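# Clamp the matching-width blank in the vise

## Task

Identify the plain metal blank whose width equals that of the dark setting master, then set it in the vise resting on both low parallel bars between the jaws (these bars are loose and must still be standing upright at the end), with the blank pressed flush against the fixed jaw (the end block without hoses) and against the work stop (the short rod between the jaws). The setting master and the other blanks must not be left obviously tipped over.

## Robot and tools

Robot: a single custom arm with six joints (joint1 to joint6, listed base outward in Joint positions) and a two-finger parallel gripper carrying a wrist camera. The upper arm is 428 mm and the forearm 505 mm, with the forearm offset 150 mm sideways from the elbow axis. The arm's root sits at (0, 0, +0.091) m in the scene frame and is tilted (quat_wxyz +0.961, +0.218, +0.172, -0.001).

Frame: every position, quaternion, velocity and target is in the scene frame. Its origin lies on the table top under the base; +z is up, and +y points left when looking along +x. Positions are in metres, orientations are quaternions written w first. The gripper's fingers point along its own +z and open and close along its own y. end_effector_position is the point between the pads when closed, roughly 2 cm short of the fingertips; closing pushes the tips about 10 mm further along +z, mostly while the pads are more than 40 mm apart. Reported pose can be off by a few cm, more when reaching far.

Row format (used by execute_actions and move): one flat list of 8 numbers for the single arm: x, y, z, qw, qx, qy, qz, opening. x, y, z and the quaternion are an absolute gripper pose in the scene frame. opening runs from -1 (closed) to +1 (fully open, 0.084 m); it is an absolute command, not an offset, and 0 is itself a command, so resend the current value to leave the fingers alone.

execute_actions(actions, cameras): actions is a list of actions; each action is a list of up to 15 rows, one per 1/30 s control step, and a short action repeats its last row to fill 15 steps. A target more than 0.6 m from the gripper's position at the start of that action, along any gripper axis, gets the action refused; if the first action fails this against the latest reported state, the whole call is refused. Each step the controller clips the command to within 70 mm and 16 degrees of the measured pose, so one action may fall short; the result's Hand target line shows where the arm is now being driven, and you must command the remainder. Repeat the desired quaternion in every row rather than copying back a reported one. An empty actions list just returns state and images. cameras selects images: omitted, null or ["all"] gives all, [] gives none; names are cam_head_left, cam_head_right, cam_high, cam_low, cam_wrist (all 672x504).

move(target, speed, blend, opening_speed, blocking, cameras): drives the gripper in a straight line from its Hand target to one absolute row, or through a list of up to 15 rows sharing a 10 s budget. speed is path top speed in m/s, 0.002 to 0.5 (default 0.25), one value or one per segment; rotation is capped at twice that in rad/s. blend (m, per corner or one value) rounds intermediate corners; 0 stops at each. opening_speed (0.2 or more per second on the -1..+1 scale) ramps the first row's opening; otherwise it jumps. A later row's new opening is applied only after the arm stops there. blocking=false returns after about 0.5 s while the move continues; a new move replaces it. The path ignores obstacles, the hand can lag and overshoot, especially near full stretch, and a path passing close to the base can flip the shoulder posture, so route around it. The move: line reports the ending (done = within 3 mm and 2 degrees; off_target, moving, held, fault) and limits (paced = clipped, held = steps withheld). Done does not mean contact-free.

wait(seconds 0 to 10) lets time pass holding the last command; stop brakes a running move; zoom_image(camera, region [x0, y0, x1, y1] pixels, at most 504x504) enlarges part of the latest image; show_instructions gives the job sheet images; clear_fault resets a torque fault only after one was reported; read_manual gives licence texts; finished_scene(scene) ends the current scene with its number and is final.

Results: state lines give pose and velocities; velocities are omitted when Joint velocities reads within noise. grip_measured is the measured opening on the command scale; the last Joint positions number is the opening in metres. Joint torques are total drive outputs including gravity, with per-unit offset and noise; positive means toward larger joint angle. Wrist depth is a 7x7 grid of median distances in mm (195 to 3000), rows split by " / ", with - meaning no valid reading. Call results also list some intermediate positions. MOTOR HOT appears from 65 °C; at 80 °C the brakes lock for 30 to 60 s or more.

Gripping: to hold a part, command an opening well below grip_measured; lower squeezes harder, up to about 24 N per pad for parts up to about 6 cm. A fast close can hit harder.

Avoid: dropping the blank or releasing it while it moves, fast impacts and shoves, pressing far past contact (a blocked arm keeps pushing until told to retreat), contact torque reaching the joint limits (waist 55.2, shoulder 55.2, elbow 46, forearm roll 24.8, wrist pitch 15, wrist roll 16.6 N m; held weight counts), and anything leaving the table. Don't tip the loose parallel bars, the master or other blanks. Brief random tugs or pushes on objects may occur. Simulation keeps running while you compose replies, and any arm stop is costly.

Each tool is called after "Emit:" in YAML: its name, and indented under it one key for each argument.

Reference images:

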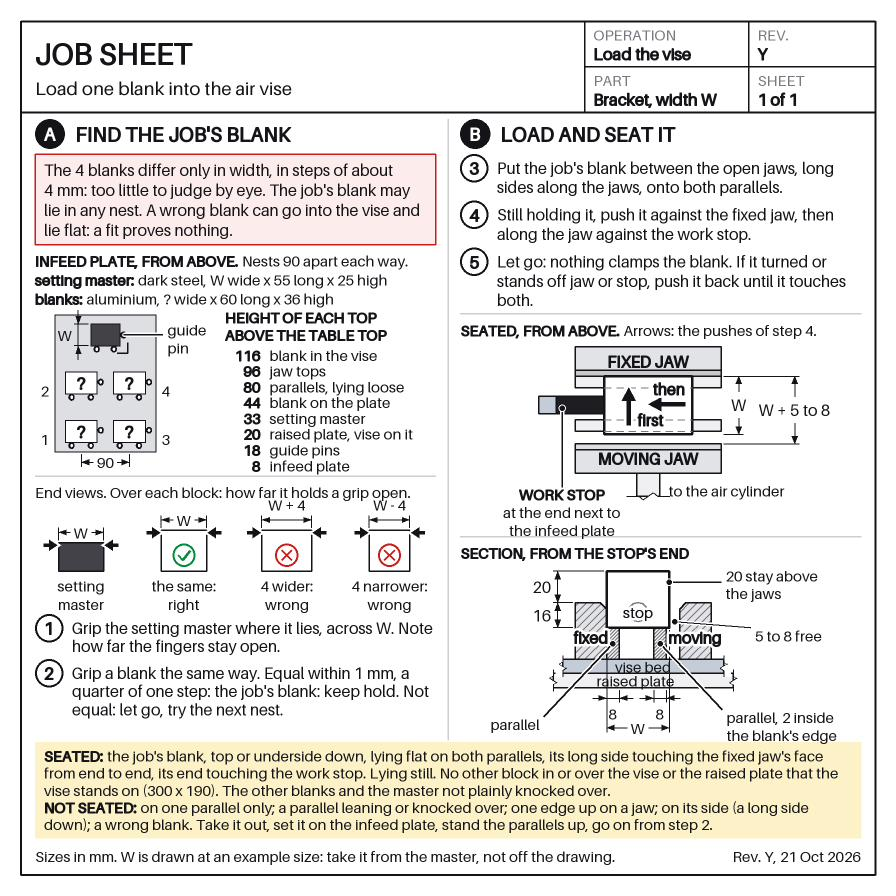

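## Session

Emit:
execute_actions:
  actions: []

Scene clock: 0.00 s.
end_effector_position=(+0.8429, +0.1359, +0.2090) grip_measured=+1.00 end_effector_quat_wxyz=(-0.248, +0.932, +0.149, +0.220)
Joint positions: [0.306 -0.428 -1.228 -0.141 -0.111 -0.064 0.084]
Joint velocities: within noise
Joint torques (N m): no reading
Wrist depth (mm): [2442 2156 1916 1772 513 480 442 / 2244 1970 1776 1662 480 451 418 / 1985 1787 1652 1532 453 419 391 / 1861 1674 1529 446 429 398 373 / 1679 1544 1436 420 400 373 355 / 1577 1453 414 400 379 356 336 / 1483 1353 393 381 362 340 322]
Hand target: +0.8429, +0.1359, +0.2090; -0.248, +0.932, +0.149, +0.220
Tool commands: gripper/opening=+1.0

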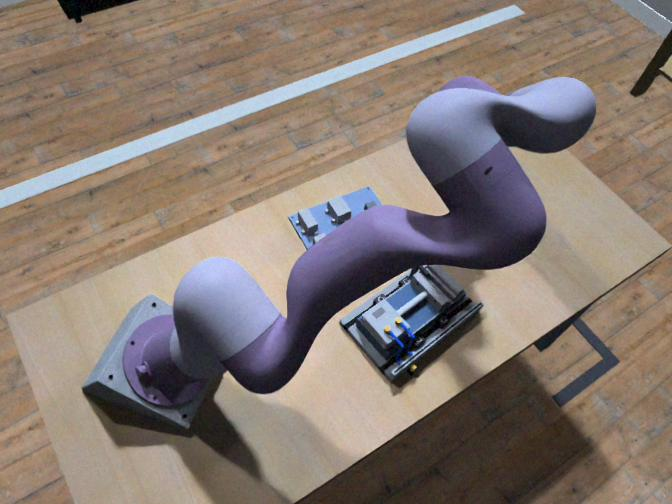

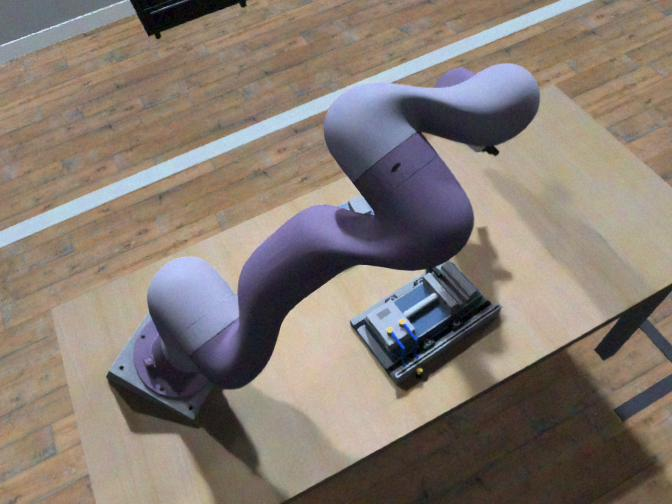

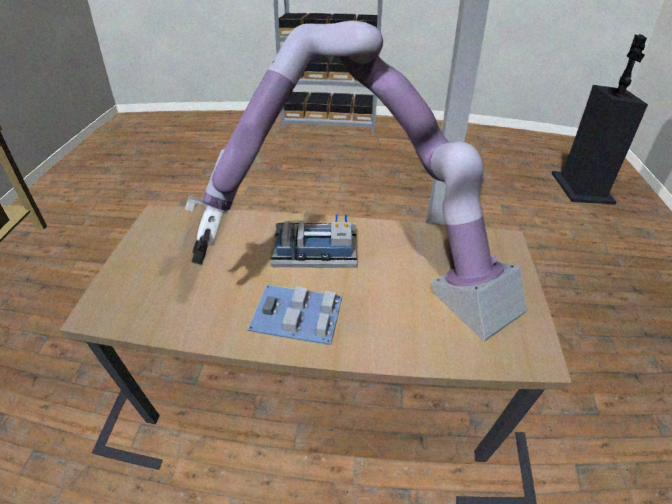

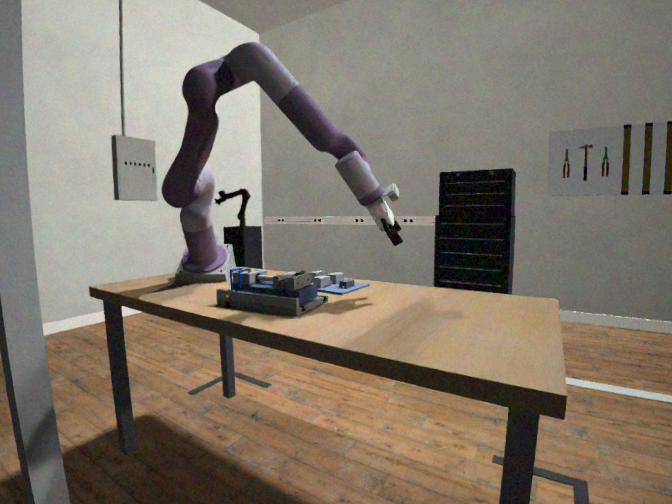

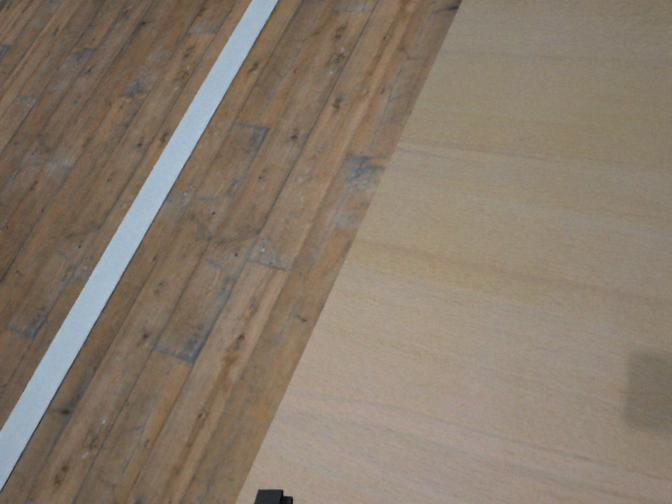

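Emit:
move:
  target: [0.5,0.1,0.4,0,0.7071,0.7071,0,1]
  cameras: ["cam_wrist","cam_high"]

Scene clock: 16.67 s.
end_effector_position=(+0.5001, +0.1000, +0.3999) grip_measured=+1.00 end_effector_quat_wxyz=(+0.000, +0.707, +0.707, +0.000)
Joint positions: [0.885 0.051 -0.842 -0.619 -1.113 -0.346 0.084]
Joint velocities: within noise
Joint torques (N m): [5.11 8.41 -25.95 0.89 0.21 0.05]
Wrist depth (mm): [531 530 531 529 532 529 530 / 530 530 531 531 529 529 528 / 531 532 533 523 522 525 533 / 533 532 532 525 525 524 532 / 536 534 534 525 488 524 534 / 534 535 535 533 534 535 534 / 536 535 534 534 533 534 534]
Hand target: +0.5000, +0.1000, +0.4000; +0.000, +0.707, +0.707, +0.000
Off the commanded pose: 0.000 m, 0 deg.
move: done
Images, in order (width x height): cam_high 672x504, cam_wrist 672x504.

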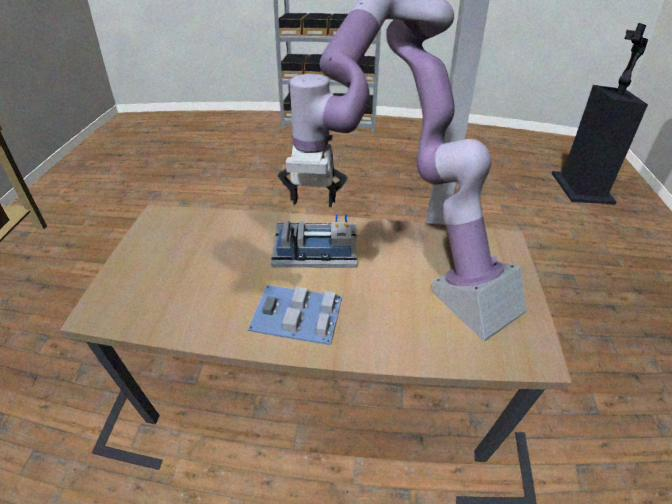

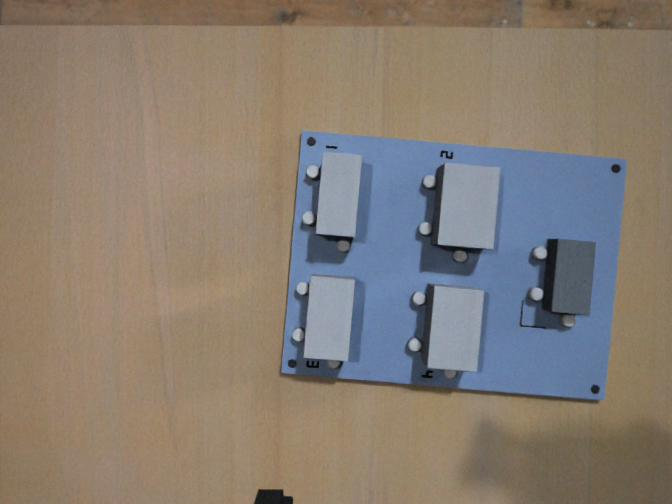

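Emit:
move:
  target:
    - [0.645,0.148,0.12,0,0.7343,0.6788,0,1]
    - [0.645,0.148,0.042,0,0.7343,0.6788,0,1]
  blend: 0.02
  speed: [0.25,0.08]
  cameras: ["cam_wrist","cam_high"]

Emit:
zoom_image:
  camera: "cam_high"
  region: [230, 210, 370, 350]

Scene clock: 46.53 s.
end_effector_position=(+0.6451, +0.1480, +0.0422) grip_measured=+1.00 end_effector_quat_wxyz=(+0.000, +0.734, +0.679, +0.000)
Joint positions: [0.448 -0.648 -1.1 -1.1 -0.623 -0.074 0.084]
Joint velocities: within noise
Joint torques (N m): [14.79 31.08 -15.69 0.52 0.16 0.04]
Wrist depth (mm): [- - - - - - - / - - - - - - - / - - - - - - - / - - - - - - - / - - - - - - - / - - - - - - - / - - - - - - -]
Hand target: +0.6450, +0.1480, +0.0420; +0.000, +0.734, +0.679, +0.000
Off the commanded pose: 0.000 m, 0 deg.
move: done
Images, in order (width x height): cam_high 672x504, cam_wrist 672x504.

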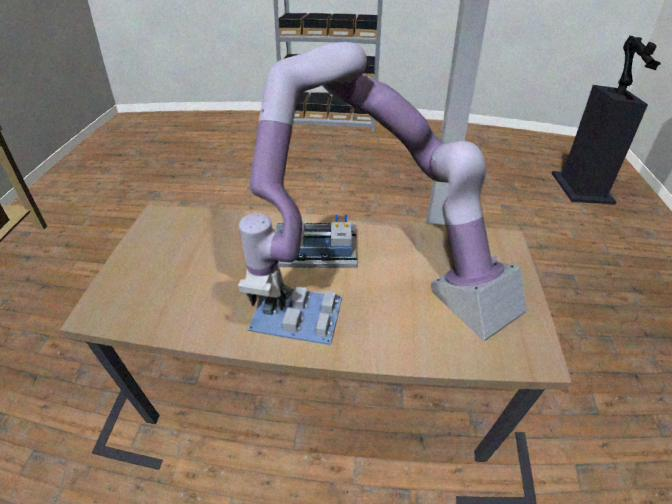

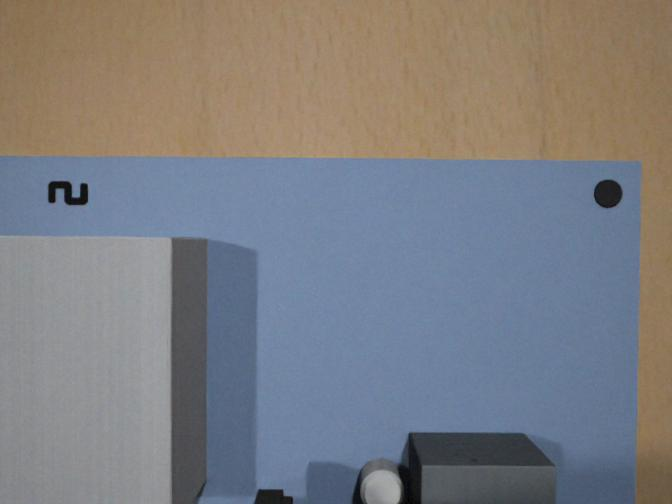

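Scaled by 3.600 from the camera's 672x504 image, which has a finer 960x720 frame.

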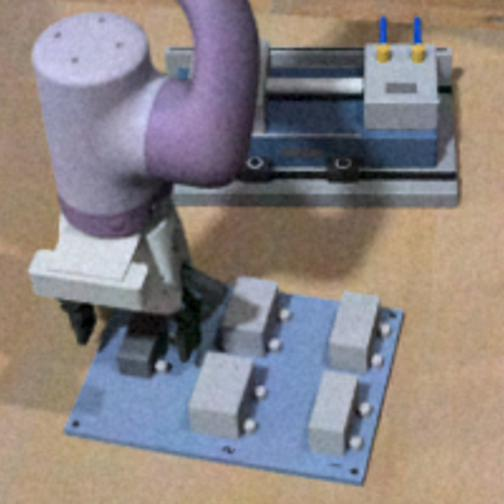

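Emit:
move:
  target: [0.645,0.148,0.042,0,0.7343,0.6788,0,-0.9]
  opening_speed: 0.8
  cameras: []

Scene clock: 65.23 s.
end_effector_position=(+0.6453, +0.1479, +0.0420) grip_measured=-0.36 end_effector_quat_wxyz=(+0.000, +0.734, +0.679, +0.000)
Joint positions: [0.447 -0.648 -1.1 -1.101 -0.623 -0.074 0.028]
Joint velocities: within noise
Joint torques (N m): [15.2 32.43 -16.43 0.44 0.23 0.1]
Wrist depth (mm): [- - - - - - - / - - - - - - - / - - - - - - - / - - - - - - - / - - - - - - - / - - - - - - - / - - - - - - -]
Hand target: +0.6450, +0.1480, +0.0420; +0.000, +0.734, +0.679, +0.000
Off the commanded pose: 0.000 m, 0 deg.
move: done
No camera images: "cameras" was empty.

Emit:
move:
  target:
    - [0.645,0.148,0.042,0,0.7343,0.6788,0,1]
    - [0.645,0.148,0.13,0,0.7343,0.6788,0,1]
    - [0.463,0.119,0.13,0,0.7343,0.6788,0,1]
    - [0.463,0.119,0.05,0,0.7343,0.6788,0,1]
    - [0.463,0.119,0.05,0,0.7343,0.6788,0,-0.9]
  opening_speed: 1
  blend: 0.02
  speed: [0.1,0.15,0.25,0.12,0.1]
  cameras: ["cam_wrist","cam_high"]

Scene clock: 94.40 s.
end_effector_position=(+0.4631, +0.1190, +0.0500) grip_measured=-0.27 end_effector_quat_wxyz=(+0.000, +0.734, +0.679, +0.000)
Joint positions: [0.545 -0.483 -0.672 -1.393 -0.567 0.389 0.032]
Joint velocities: within noise
Joint torques (N m): [10.8 21.7 -11.39 0.36 0.18 0.03]
Wrist depth (mm): [- - - - - - - / - - - - - - - / - - - - - - - / - - - - - - - / - - - - - - - / - - - - - - - / - - - - - - -]
Hand target: +0.4630, +0.1190, +0.0500; +0.000, +0.734, +0.679, +0.000
Off the commanded pose: 0.000 m, 0 deg.
move: done; blend cut to 0 m at target 1
Images, in order (width x height): cam_high 672x504, cam_wrist 672x504.

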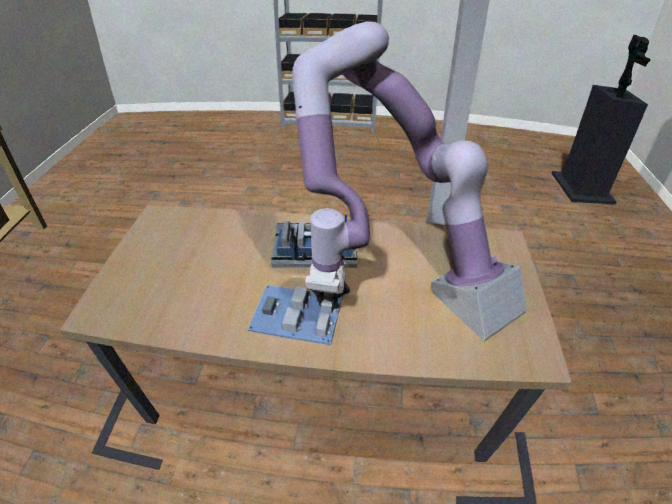

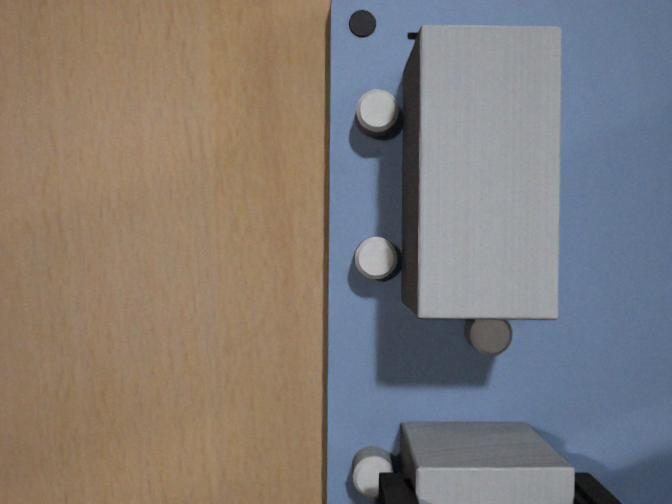

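Emit:
move:
  target:
    - [0.463,0.119,0.05,0,0.7343,0.6788,0,1]
    - [0.463,0.119,0.13,0,0.7343,0.6788,0,1]
    - [0.469,0.202,0.13,0,0.7343,0.6788,0,1]
    - [0.469,0.202,0.05,0,0.7343,0.6788,0,1]
    - [0.469,0.202,0.05,0,0.7343,0.6788,0,-0.9]
  opening_speed: 1
  blend: 0.02
  speed: [0.1,0.15,0.25,0.12,0.1]
  cameras: ["cam_wrist"]

Scene clock: 122.70 s.
end_effector_position=(+0.4690, +0.2020, +0.0500) grip_measured=-0.36 end_effector_quat_wxyz=(+0.000, +0.734, +0.679, +0.000)
Joint positions: [0.664 -0.628 -0.817 -1.285 -0.589 0.399 0.029]
Joint velocities: within noise
Joint torques (N m): [11.7 24.36 -13.73 0.43 0 0.09]
Wrist depth (mm): [- - - - - - - / - - - - - - - / - - - - - - - / - - - - - - - / - - - - - - - / - - - - - - - / - - - - - - -]
Hand target: +0.4690, +0.2020, +0.0500; +0.000, +0.734, +0.679, +0.000
Off the commanded pose: 0.000 m, 0 deg.
move: done; blend cut to 0 m at target 1
Images, in order (width x height): cam_wrist 672x504.

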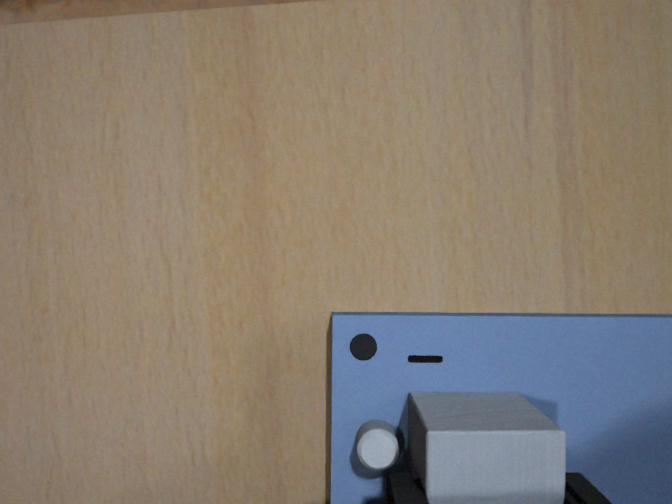

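Emit:
move:
  target:
    - [0.469,0.202,0.3,0,0.7343,0.6788,0,-1]
    - [0.47,-0.17,0.36,0,0.7071,0.7071,0,-1]
  blend: 0.05
  speed: [0.15,0.2]
  cameras: ["cam_wrist"]

Emit:
zoom_image:
  camera: "cam_wrist"
  region: [168, 0, 672, 504]

Scene clock: 133.30 s.
end_effector_position=(+0.4700, -0.1699, +0.3600) grip_measured=-0.36 end_effector_quat_wxyz=(+0.000, +0.707, +0.707, +0.000)
Joint positions: [0.357 0.614 -0.567 -0.613 -1.079 -0.947 0.029]
Joint velocities: within noise
Joint torques (N m): [-1.44 0.94 -26.98 0.93 0.23 0.05]
Wrist depth (mm): [490 490 489 489 489 490 486 / 491 491 490 492 490 490 490 / 492 493 491 491 489 490 491 / 492 491 493 472 431 431 397 / 496 494 493 397 407 418 411 / 495 492 494 397 434 432 475 / 496 495 - - - 454 495]
Hand target: +0.4700, -0.1700, +0.3600; +0.000, +0.707, +0.707, +0.000
Off the commanded pose: 0.000 m, 0 deg.
move: done
Images, in order (width x height): cam_wrist 672x504.

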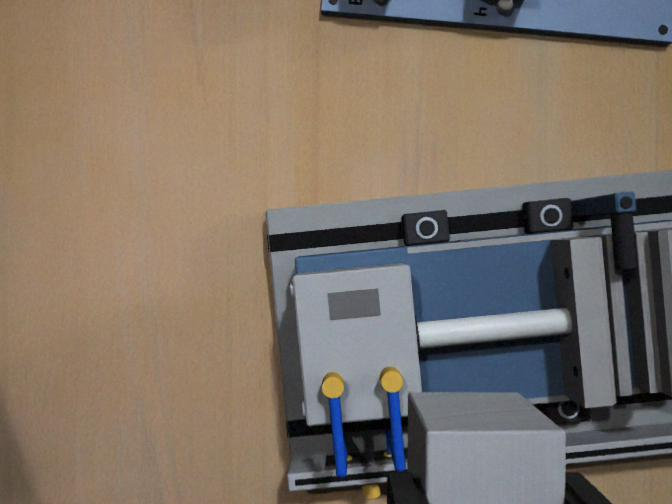

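Scaled by 1.000.

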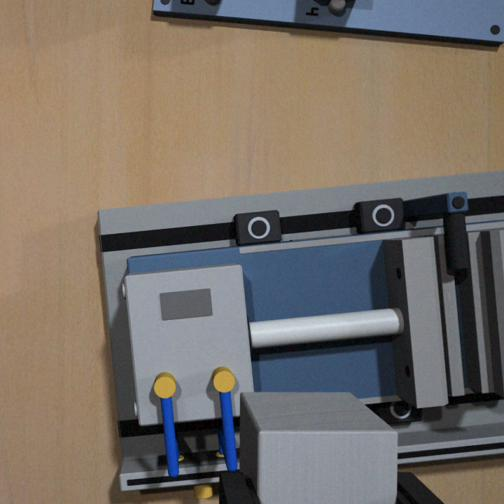

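Emit:
move:
  target: [0.62,-0.17,0.34,0,0.6756,0.7372,0,-1]
  cameras: ["cam_wrist"]

Emit:
zoom_image:
  camera: "cam_wrist"
  region: [172, 120, 472, 345]

Scene clock: 142.80 s.
end_effector_position=(+0.6199, -0.1700, +0.3401) grip_measured=-0.36 end_effector_quat_wxyz=(+0.000, +0.676, +0.737, +0.000)
Joint positions: [0.241 0.235 -0.881 -0.631 -0.965 -1.091 0.029]
Joint velocities: within noise
Joint torques (N m): [3.5 15.7 -26.38 0.62 0.2 0.01]
Wrist depth (mm): [470 468 470 471 471 470 469 / 472 473 471 472 470 469 469 / 471 471 472 470 452 470 472 / 376 410 412 412 392 471 470 / 376 377 412 378 392 470 472 / 377 378 413 379 391 473 472 / 475 438 - - - 474 473]
Hand target: +0.6200, -0.1700, +0.3400; +0.000, +0.676, +0.737, +0.000
Off the commanded pose: 0.000 m, 0 deg.
move: done
Images, in order (width x height): cam_wrist 672x504.

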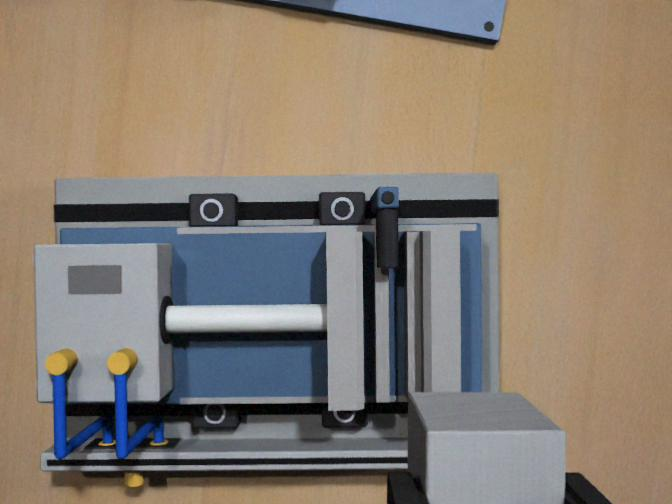

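Scaled by 1.680 from the camera's 672x504 image, which has a finer 960x720 frame.

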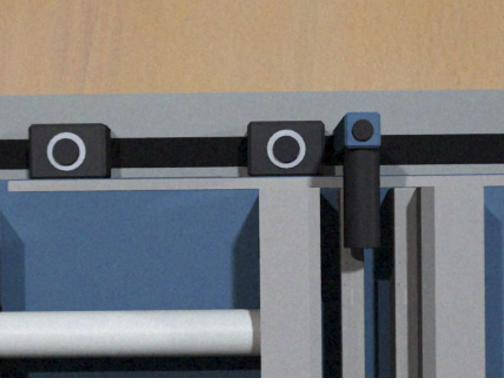

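Emit:
move:
  target:
    - [0.6166,-0.1573,0.2,0,0.6756,0.7372,0,-1]
    - [0.6166,-0.1573,0.155,0,0.6756,0.7372,0,-1]
  speed: [0.15,0.06]
  blend: 0.01
  cameras: ["cam_wrist"]

Emit:
zoom_image:
  camera: "cam_wrist"
  region: [272, 279, 572, 504]

Scene clock: 204.73 s.
end_effector_position=(+0.6166, -0.1573, +0.1551) grip_measured=-0.36 end_effector_quat_wxyz=(+0.000, +0.676, +0.737, +0.000)
Joint positions: [0.073 -0.025 -0.788 -0.874 -0.613 -0.893 0.029]
Joint velocities: within noise
Joint torques (N m): [5.97 23.05 -19.85 0.46 0.2 0]
Wrist depth (mm): [285 285 285 285 284 284 284 / 286 285 285 285 285 285 284 / 267 267 265 266 265 265 285 / 266 245 228 227 265 225 285 / 227 226 227 - - 206 286 / 207 227 227 - - - 286 / 208 227 227 - - - 286]
Hand target: +0.6166, -0.1573, +0.1550; +0.000, +0.676, +0.737, +0.000
Off the commanded pose: 0.000 m, 0 deg.
move: done
Images, in order (width x height): cam_wrist 672x504.

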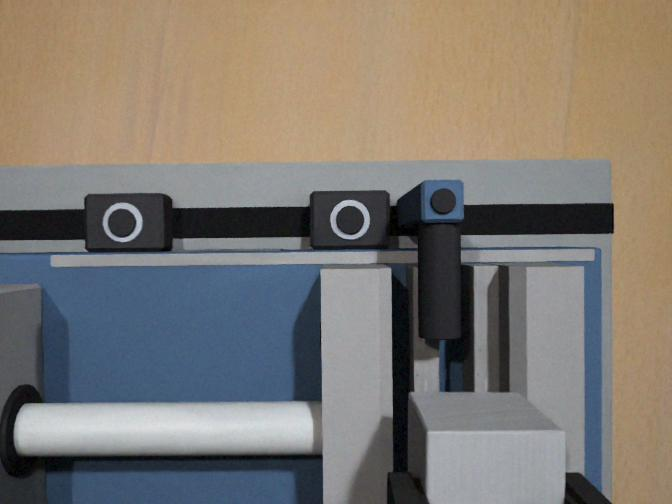

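Scaled by 1.680 from the camera's 672x504 image, which has a finer 960x720 frame.

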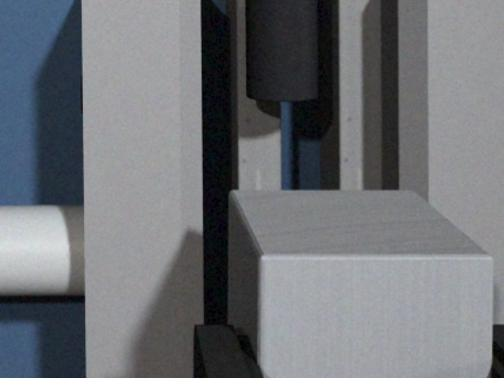

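Emit:
move:
  target:
    - [0.6166,-0.1573,0.1223,0,0.6756,0.7372,0,-1]
    - [0.6211,-0.1569,0.1223,0,0.6756,0.7372,0,-1]
  speed: [0.04,0.015]
  cameras: ["cam_wrist"]

Emit:
zoom_image:
  camera: "cam_wrist"
  region: [272, 279, 572, 504]

Scene clock: 222.37 s.
end_effector_position=(+0.6202, -0.1570, +0.1223) grip_measured=-0.36 end_effector_quat_wxyz=(+0.000, +0.676, +0.737, -0.001)
Joint positions: [0.045 -0.093 -0.801 -0.943 -0.566 -0.836 0.029]
Joint velocities: within noise
Joint torques (N m): [3.48 20.75 -25.21 -0.52 3.58 0.29]
Wrist depth (mm): [252 252 252 252 251 251 251 / 253 253 252 252 252 252 252 / 233 233 233 232 252 232 232 / 219 219 233 - - 232 232 / - - - - - - 252 / - - - - - - 253 / - - - - - - 254]
Hand target: +0.6211, -0.1569, +0.1223; +0.000, +0.676, +0.737, +0.000
Off the commanded pose: 0.001 m, 0 deg.
move: done
Images, in order (width x height): cam_wrist 672x504.

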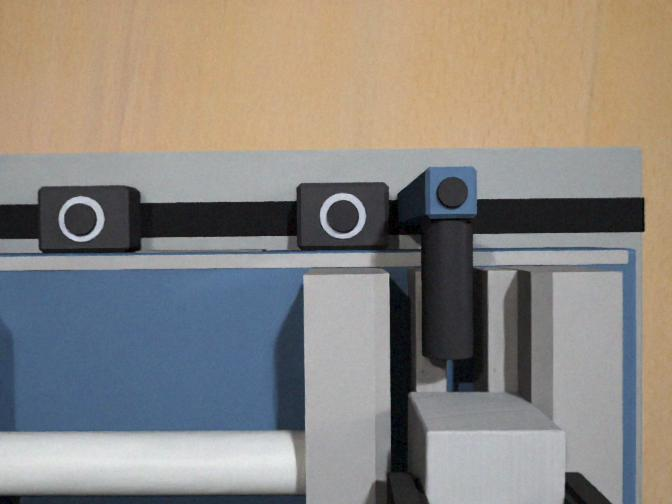

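Scaled by 1.680 from the camera's 672x504 image, which has a finer 960x720 frame.

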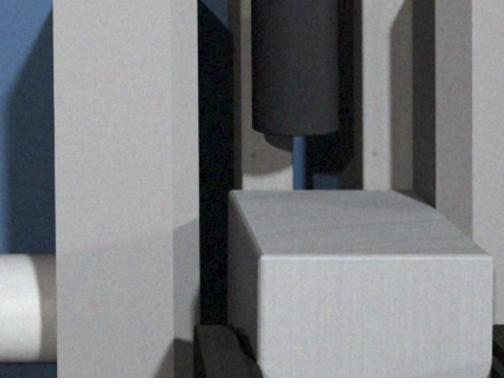

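Emit:
move:
  target: [0.6200,-0.1449,0.1223,0,0.6756,0.7372,0,-1]
  speed: 0.015
  cameras: ["cam_wrist"]

Emit:
zoom_image:
  camera: "cam_wrist"
  region: [272, 279, 572, 504]

Scene clock: 233.30 s.
end_effector_position=(+0.6194, -0.1457, +0.1223) grip_measured=-0.35 end_effector_quat_wxyz=(+0.000, +0.676, +0.737, -0.002)
Joint positions: [0.066 -0.102 -0.799 -0.954 -0.573 -0.804 0.029]
Joint velocities: within noise
Joint torques (N m): [10.77 19.07 -23.67 0.17 8.64 0.17]
Wrist depth (mm): [253 253 252 252 251 251 250 / 253 253 252 252 252 252 251 / 253 253 253 252 252 232 252 / 217 233 233 217 232 233 232 / - - - - - - 253 / - - - - - - 253 / - - - - - - 253]
Hand target: +0.6200, -0.1449, +0.1223; +0.000, +0.676, +0.737, +0.000
Off the commanded pose: 0.001 m, 0 deg.
move: done
Images, in order (width x height): cam_wrist 672x504.

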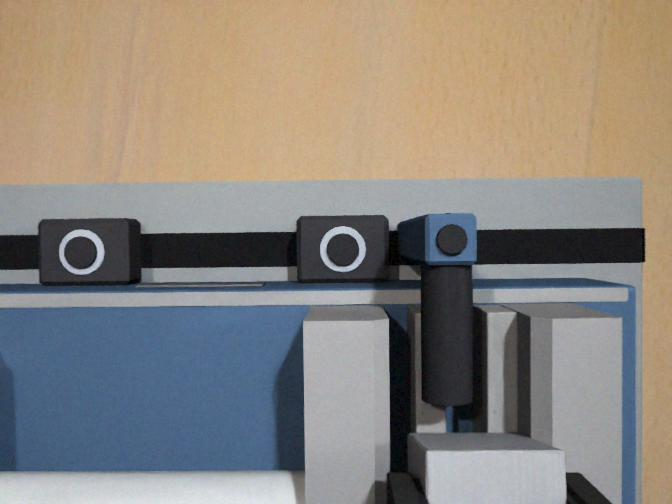

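Scaled by 1.680 from the camera's 672x504 image, which has a finer 960x720 frame.

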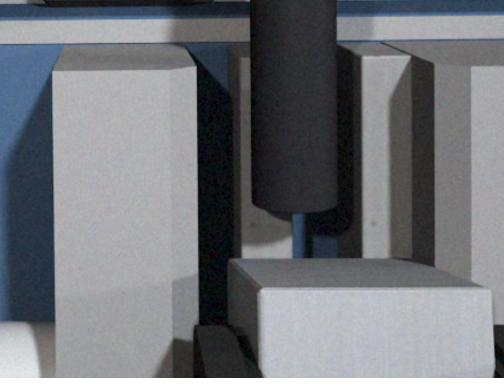

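Emit:
move:
  target: [0.6199,-0.154,0.1223,0,0.6756,0.7372,0,-1]
  speed: 0.02
  cameras: ["cam_wrist"]

Emit:
zoom_image:
  camera: "cam_wrist"
  region: [272, 279, 572, 504]

Scene clock: 259.10 s.
end_effector_position=(+0.6201, -0.1539, +0.1223) grip_measured=-0.36 end_effector_quat_wxyz=(+0.000, +0.676, +0.737, +0.000)
Joint positions: [0.05 -0.094 -0.799 -0.947 -0.564 -0.827 0.029]
Joint velocities: within noise
Joint torques (N m): [5.11 28.97 -28.51 -0.28 1.86 0.41]
Wrist depth (mm): [252 252 252 252 251 252 251 / 252 252 252 253 251 252 252 / 233 233 233 232 232 232 232 / 217 233 233 217 - 233 232 / - - - - - - 253 / - - - - - - 253 / - - - - - - 254]
Hand target: +0.6199, -0.1540, +0.1223; +0.000, +0.676, +0.737, +0.000
Off the commanded pose: 0.000 m, 0 deg.
move: done
Images, in order (width x height): cam_wrist 672x504.

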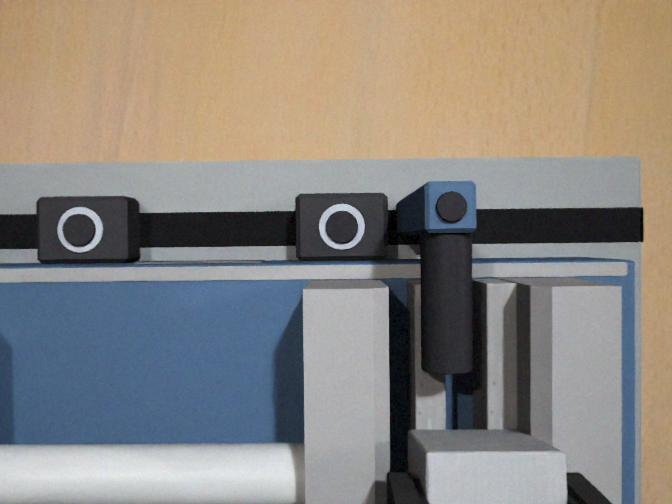

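Scaled by 1.680 from the camera's 672x504 image, which has a finer 960x720 frame.

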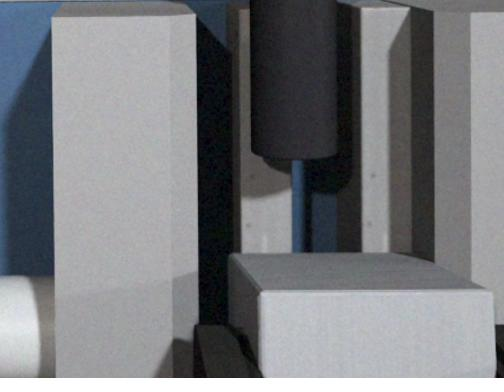

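Emit:
move:
  target:
    - [0.6188,-0.154,0.1223,0,0.6756,0.7372,0,-1]
    - [0.6188,-0.154,0.119,0,0.6756,0.7372,0,-1]
  speed: 0.015
  cameras: ["cam_wrist"]

Emit:
zoom_image:
  camera: "cam_wrist"
  region: [272, 279, 572, 504]

Scene clock: 278.80 s.
end_effector_position=(+0.6193, -0.1548, +0.1196) grip_measured=-0.35 end_effector_quat_wxyz=(+0.001, +0.676, +0.737, +0.000)
Joint positions: [0.046 -0.098 -0.798 -0.956 -0.561 -0.819 0.029]
Joint velocities: within noise
Joint torques (N m): [8.62 14.84 -11.79 1.14 4.4 0.03]
Wrist depth (mm): [249 249 249 250 249 249 249 / 250 250 249 249 249 249 250 / 231 230 230 230 230 230 230 / 215 230 230 215 - 230 230 / - - - - - - 250 / - - - - - - 251 / - - - - - - 251]
Hand target: +0.6188, -0.1540, +0.1190; +0.000, +0.676, +0.737, +0.000
Off the commanded pose: 0.001 m, 0 deg.
move: done
Images, in order (width x height): cam_wrist 672x504.

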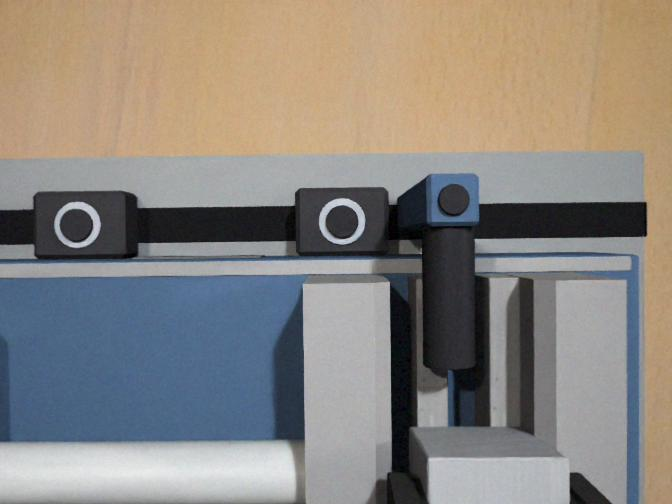

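Scaled by 1.680 from the camera's 672x504 image, which has a finer 960x720 frame.

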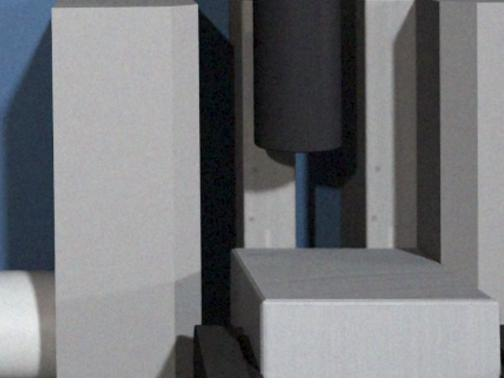

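Emit:
move:
  target: [0.6188,-0.154,0.1197,0,0.6756,0.7372,0,-0.1]
  opening_speed: 0.2
  cameras: ["cam_wrist","cam_high"]

Emit:
zoom_image:
  camera: "cam_wrist"
  region: [272, 279, 572, 504]

Scene clock: 291.30 s.
end_effector_position=(+0.6188, -0.1540, +0.1197) grip_measured=-0.11 end_effector_quat_wxyz=(+0.000, +0.676, +0.737, +0.000)
Joint positions: [0.047 -0.097 -0.796 -0.954 -0.56 -0.82 0.039]
Joint velocities: within noise
Joint torques (N m): [6.08 24.08 -17.44 0.58 0.19 0]
Wrist depth (mm): [249 250 249 249 249 249 249 / 250 250 250 250 250 249 250 / 231 230 230 230 249 230 230 / 215 230 231 214 - 230 230 / - - - - - - 250 / - - - - - - 251 / - - - - - - 251]
Hand target: +0.6188, -0.1540, +0.1197; +0.000, +0.676, +0.737, +0.000
Off the commanded pose: 0.000 m, 0 deg.
move: done
Images, in order (width x height): cam_high 672x504, cam_wrist 672x504.

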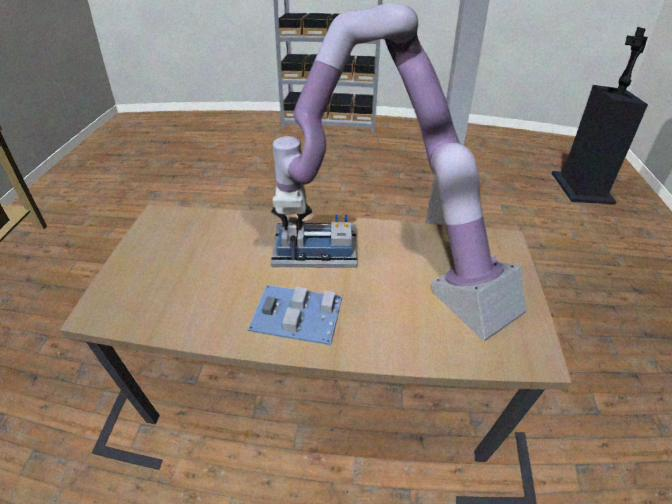

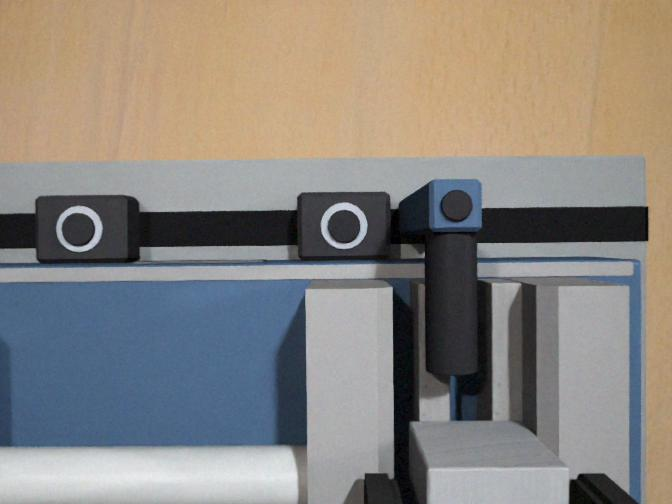

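Scaled by 1.680 from the camera's 672x504 image, which has a finer 960x720 frame.

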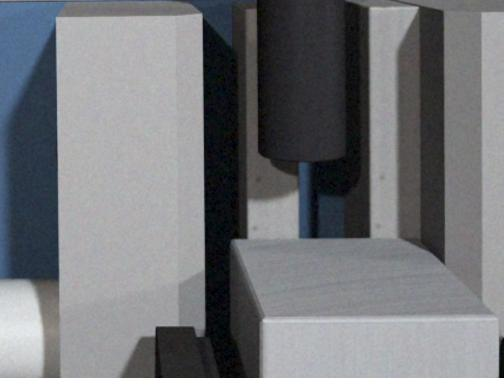

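Emit:
move:
  target:
    - [0.6188,-0.154,0.165,0,0.6756,0.7372,0,-0.1]
    - [0.6242,-0.2158,0.165,0,0.6756,0.7372,0,-1]
    - [0.6242,-0.2158,0.1205,0,0.6756,0.7372,0,-1]
    - [0.622,-0.1909,0.1205,0,0.6756,0.7372,0,-1]
  speed: [0.1,0.15,0.06,0.015]
  cameras: ["cam_wrist"]

Emit:
zoom_image:
  camera: "cam_wrist"
  region: [272, 200, 572, 425]

Scene clock: 310.57 s.
end_effector_position=(+0.6223, -0.1923, +0.1210) grip_measured=-1.00 end_effector_quat_wxyz=(+0.001, +0.676, +0.737, -0.001)
Joint positions: [-0.022 -0.071 -0.809 -0.915 -0.548 -0.927 0]
Joint velocities: within noise
Joint torques (N m): [15.35 15.71 -6.58 2.56 5.73 0.1]
Wrist depth (mm): [251 250 251 250 250 250 250 / 215 231 231 215 - 230 230 / - - - - - - 250 / - - - - - - 251 / - - - - - - 251 / - - - - - - 252 / - - - - - - 252]
Hand target: +0.6220, -0.1909, +0.1205; +0.000, +0.676, +0.737, +0.000
Off the commanded pose: 0.002 m, 0 deg.
move: done
Images, in order (width x height): cam_wrist 672x504.

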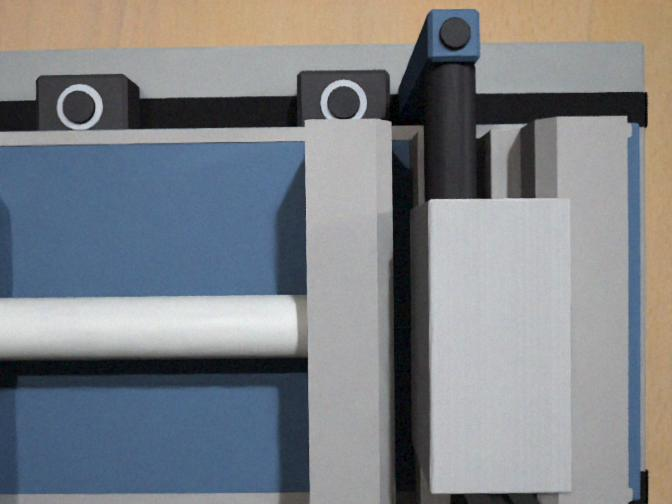

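Scaled by 1.680 from the camera's 672x504 image, which has a finer 960x720 frame.

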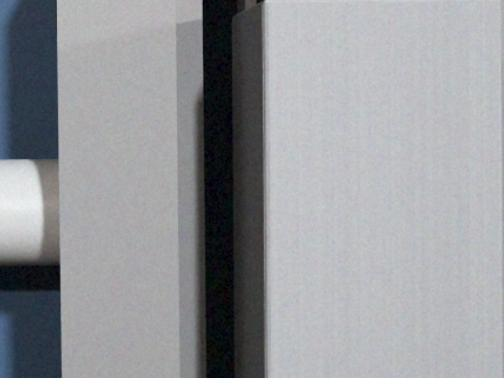

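Emit:
move:
  target:
    - [0.6228,-0.1985,0.1215,0,0.6756,0.7372,0,-1]
    - [0.6228,-0.1985,0.16,0,0.6756,0.7372,0,-1]
    - [0.5842,-0.1475,0.16,0,0.6756,0.7372,0,-1]
    - [0.5842,-0.1475,0.121,0,0.6756,0.7372,0,-1]
    - [0.5962,-0.1464,0.121,0,0.6756,0.7372,0,-1]
  speed: [0.05,0.12,0.15,0.06,0.015]
  cameras: ["cam_wrist"]

Scene clock: 336.33 s.
end_effector_position=(+0.5923, -0.1470, +0.1199) grip_measured=-1.00 end_effector_quat_wxyz=(-0.001, +0.675, +0.738, -0.005)
Joint positions: [0.062 -0.065 -0.736 -0.983 -0.56 -0.773 0]
Joint velocities: within noise
Joint torques (N m): [6.18 22.89 -43.96 -2.61 9.72 0.24]
Wrist depth (mm): [250 250 249 249 248 248 248 / 251 250 250 249 249 248 248 / 250 250 250 250 248 229 248 / 231 215 231 231 214 - 229 / - 202 199 - - - - / - - - - - - - / - - - - - - -]
Hand target: +0.5962, -0.1464, +0.1210; +0.000, +0.676, +0.737, +0.000
Off the commanded pose: 0.004 m, 1 deg.
move: off_target
Images, in order (width x height): cam_wrist 672x504.

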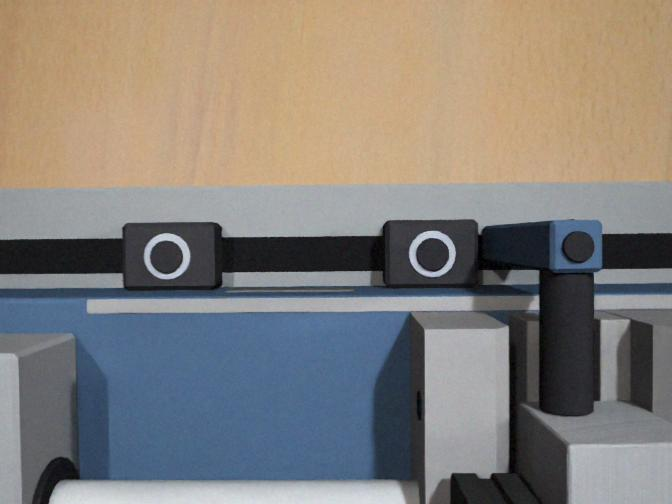

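Emit:
move:
  target:
    - [0.584,-0.1475,0.121,0,0.6756,0.7372,0,-1]
    - [0.584,-0.1475,0.18,0,0.6756,0.7372,0,-1]
    - [0.62,-0.21,0.2,0,0.6756,0.7372,0,-1]
  speed: [0.05,0.12,0.15]
  cameras: ["cam_wrist"]

Emit:
zoom_image:
  camera: "cam_wrist"
  region: [332, 140, 582, 340]

Scene clock: 346.43 s.
end_effector_position=(+0.6199, -0.2099, +0.2000) grip_measured=-1.00 end_effector_quat_wxyz=(+0.000, +0.676, +0.737, +0.000)
Joint positions: [0.013 0.086 -0.81 -0.746 -0.672 -1.104 0]
Joint velocities: within noise
Joint torques (N m): [4.02 21.51 -21.41 0.48 0.2 0.04]
Wrist depth (mm): [331 330 329 330 330 329 329 / 310 294 310 294 309 309 329 / 242 271 271 235 214 234 330 / 239 247 248 235 215 234 330 / 241 271 272 235 215 235 331 / 298 296 312 296 311 312 330 / 286 285 283 283 283 282 332]
Hand target: +0.6200, -0.2100, +0.2000; +0.000, +0.676, +0.737, +0.000
Off the commanded pose: 0.000 m, 0 deg.
move: done
Images, in order (width x height): cam_wrist 672x504.

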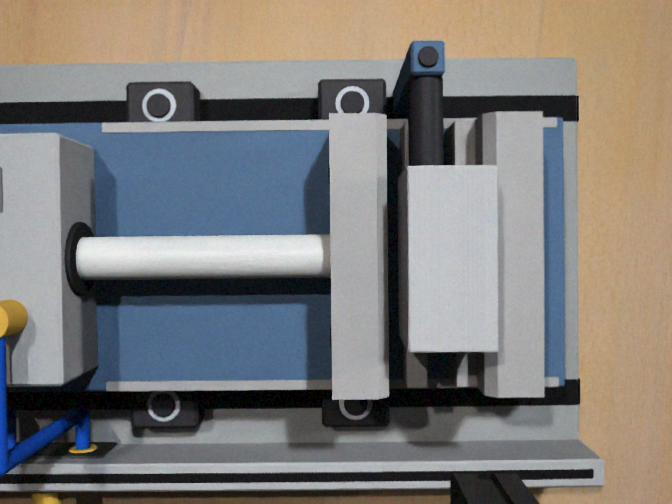

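Scaled by 2.016 from the camera's 672x504 image, which has a finer 960x720 frame.

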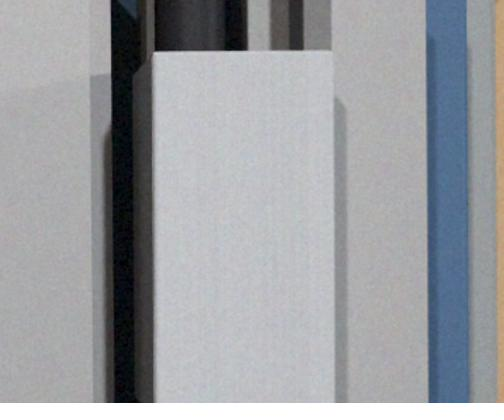

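Emit:
move:
  target:
    - [0.6245,-0.208,0.1215,0,0.6756,0.7372,0,-1]
    - [0.6232,-0.1912,0.1215,0,0.6756,0.7372,0,-1]
    - [0.6245,-0.208,0.1215,0,0.6756,0.7372,0,-1]
    - [0.6245,-0.208,0.2,0,0.6756,0.7372,0,-1]
  speed: [0.08,0.02,0.06,0.15]
  cameras: ["cam_wrist"]

Emit:
zoom_image:
  camera: "cam_wrist"
  region: [332, 140, 582, 390]

Scene clock: 361.47 s.
end_effector_position=(+0.6244, -0.2080, +0.1998) grip_measured=-1.00 end_effector_quat_wxyz=(+0.000, +0.676, +0.737, +0.000)
Joint positions: [0.017 0.075 -0.82 -0.746 -0.675 -1.101 0]
Joint velocities: within noise
Joint torques (N m): [4.44 20.88 -21.4 0.45 0.17 0.05]
Wrist depth (mm): [330 330 329 330 328 328 328 / 310 305 310 294 249 309 329 / 252 270 270 234 235 270 330 / 246 246 246 234 214 270 330 / 248 272 271 234 214 271 331 / 313 296 311 296 312 311 331 / 290 288 288 287 286 284 332]
Hand target: +0.6245, -0.2080, +0.2000; +0.000, +0.676, +0.737, +0.000
Off the commanded pose: 0.000 m, 0 deg.
move: done
Images, in order (width x height): cam_wrist 672x504.

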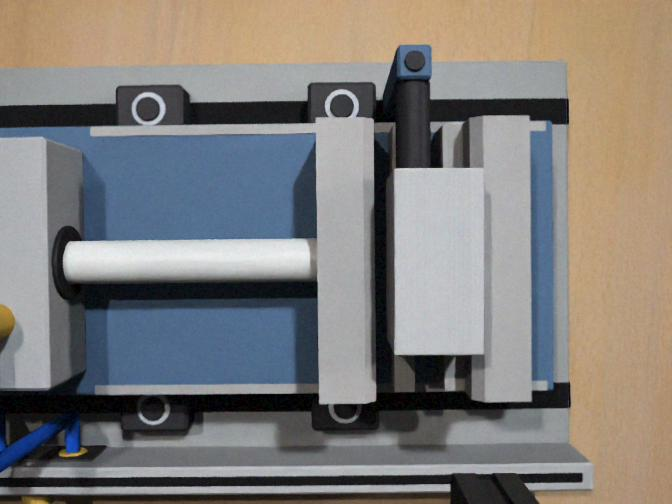

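Scaled by 2.016 from the camera's 672x504 image, which has a finer 960x720 frame.

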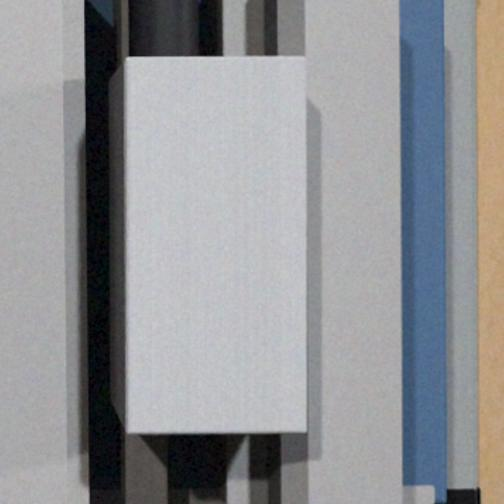

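Emit:
finished_scene:
  scene: 2

The scene is finished: the task was done.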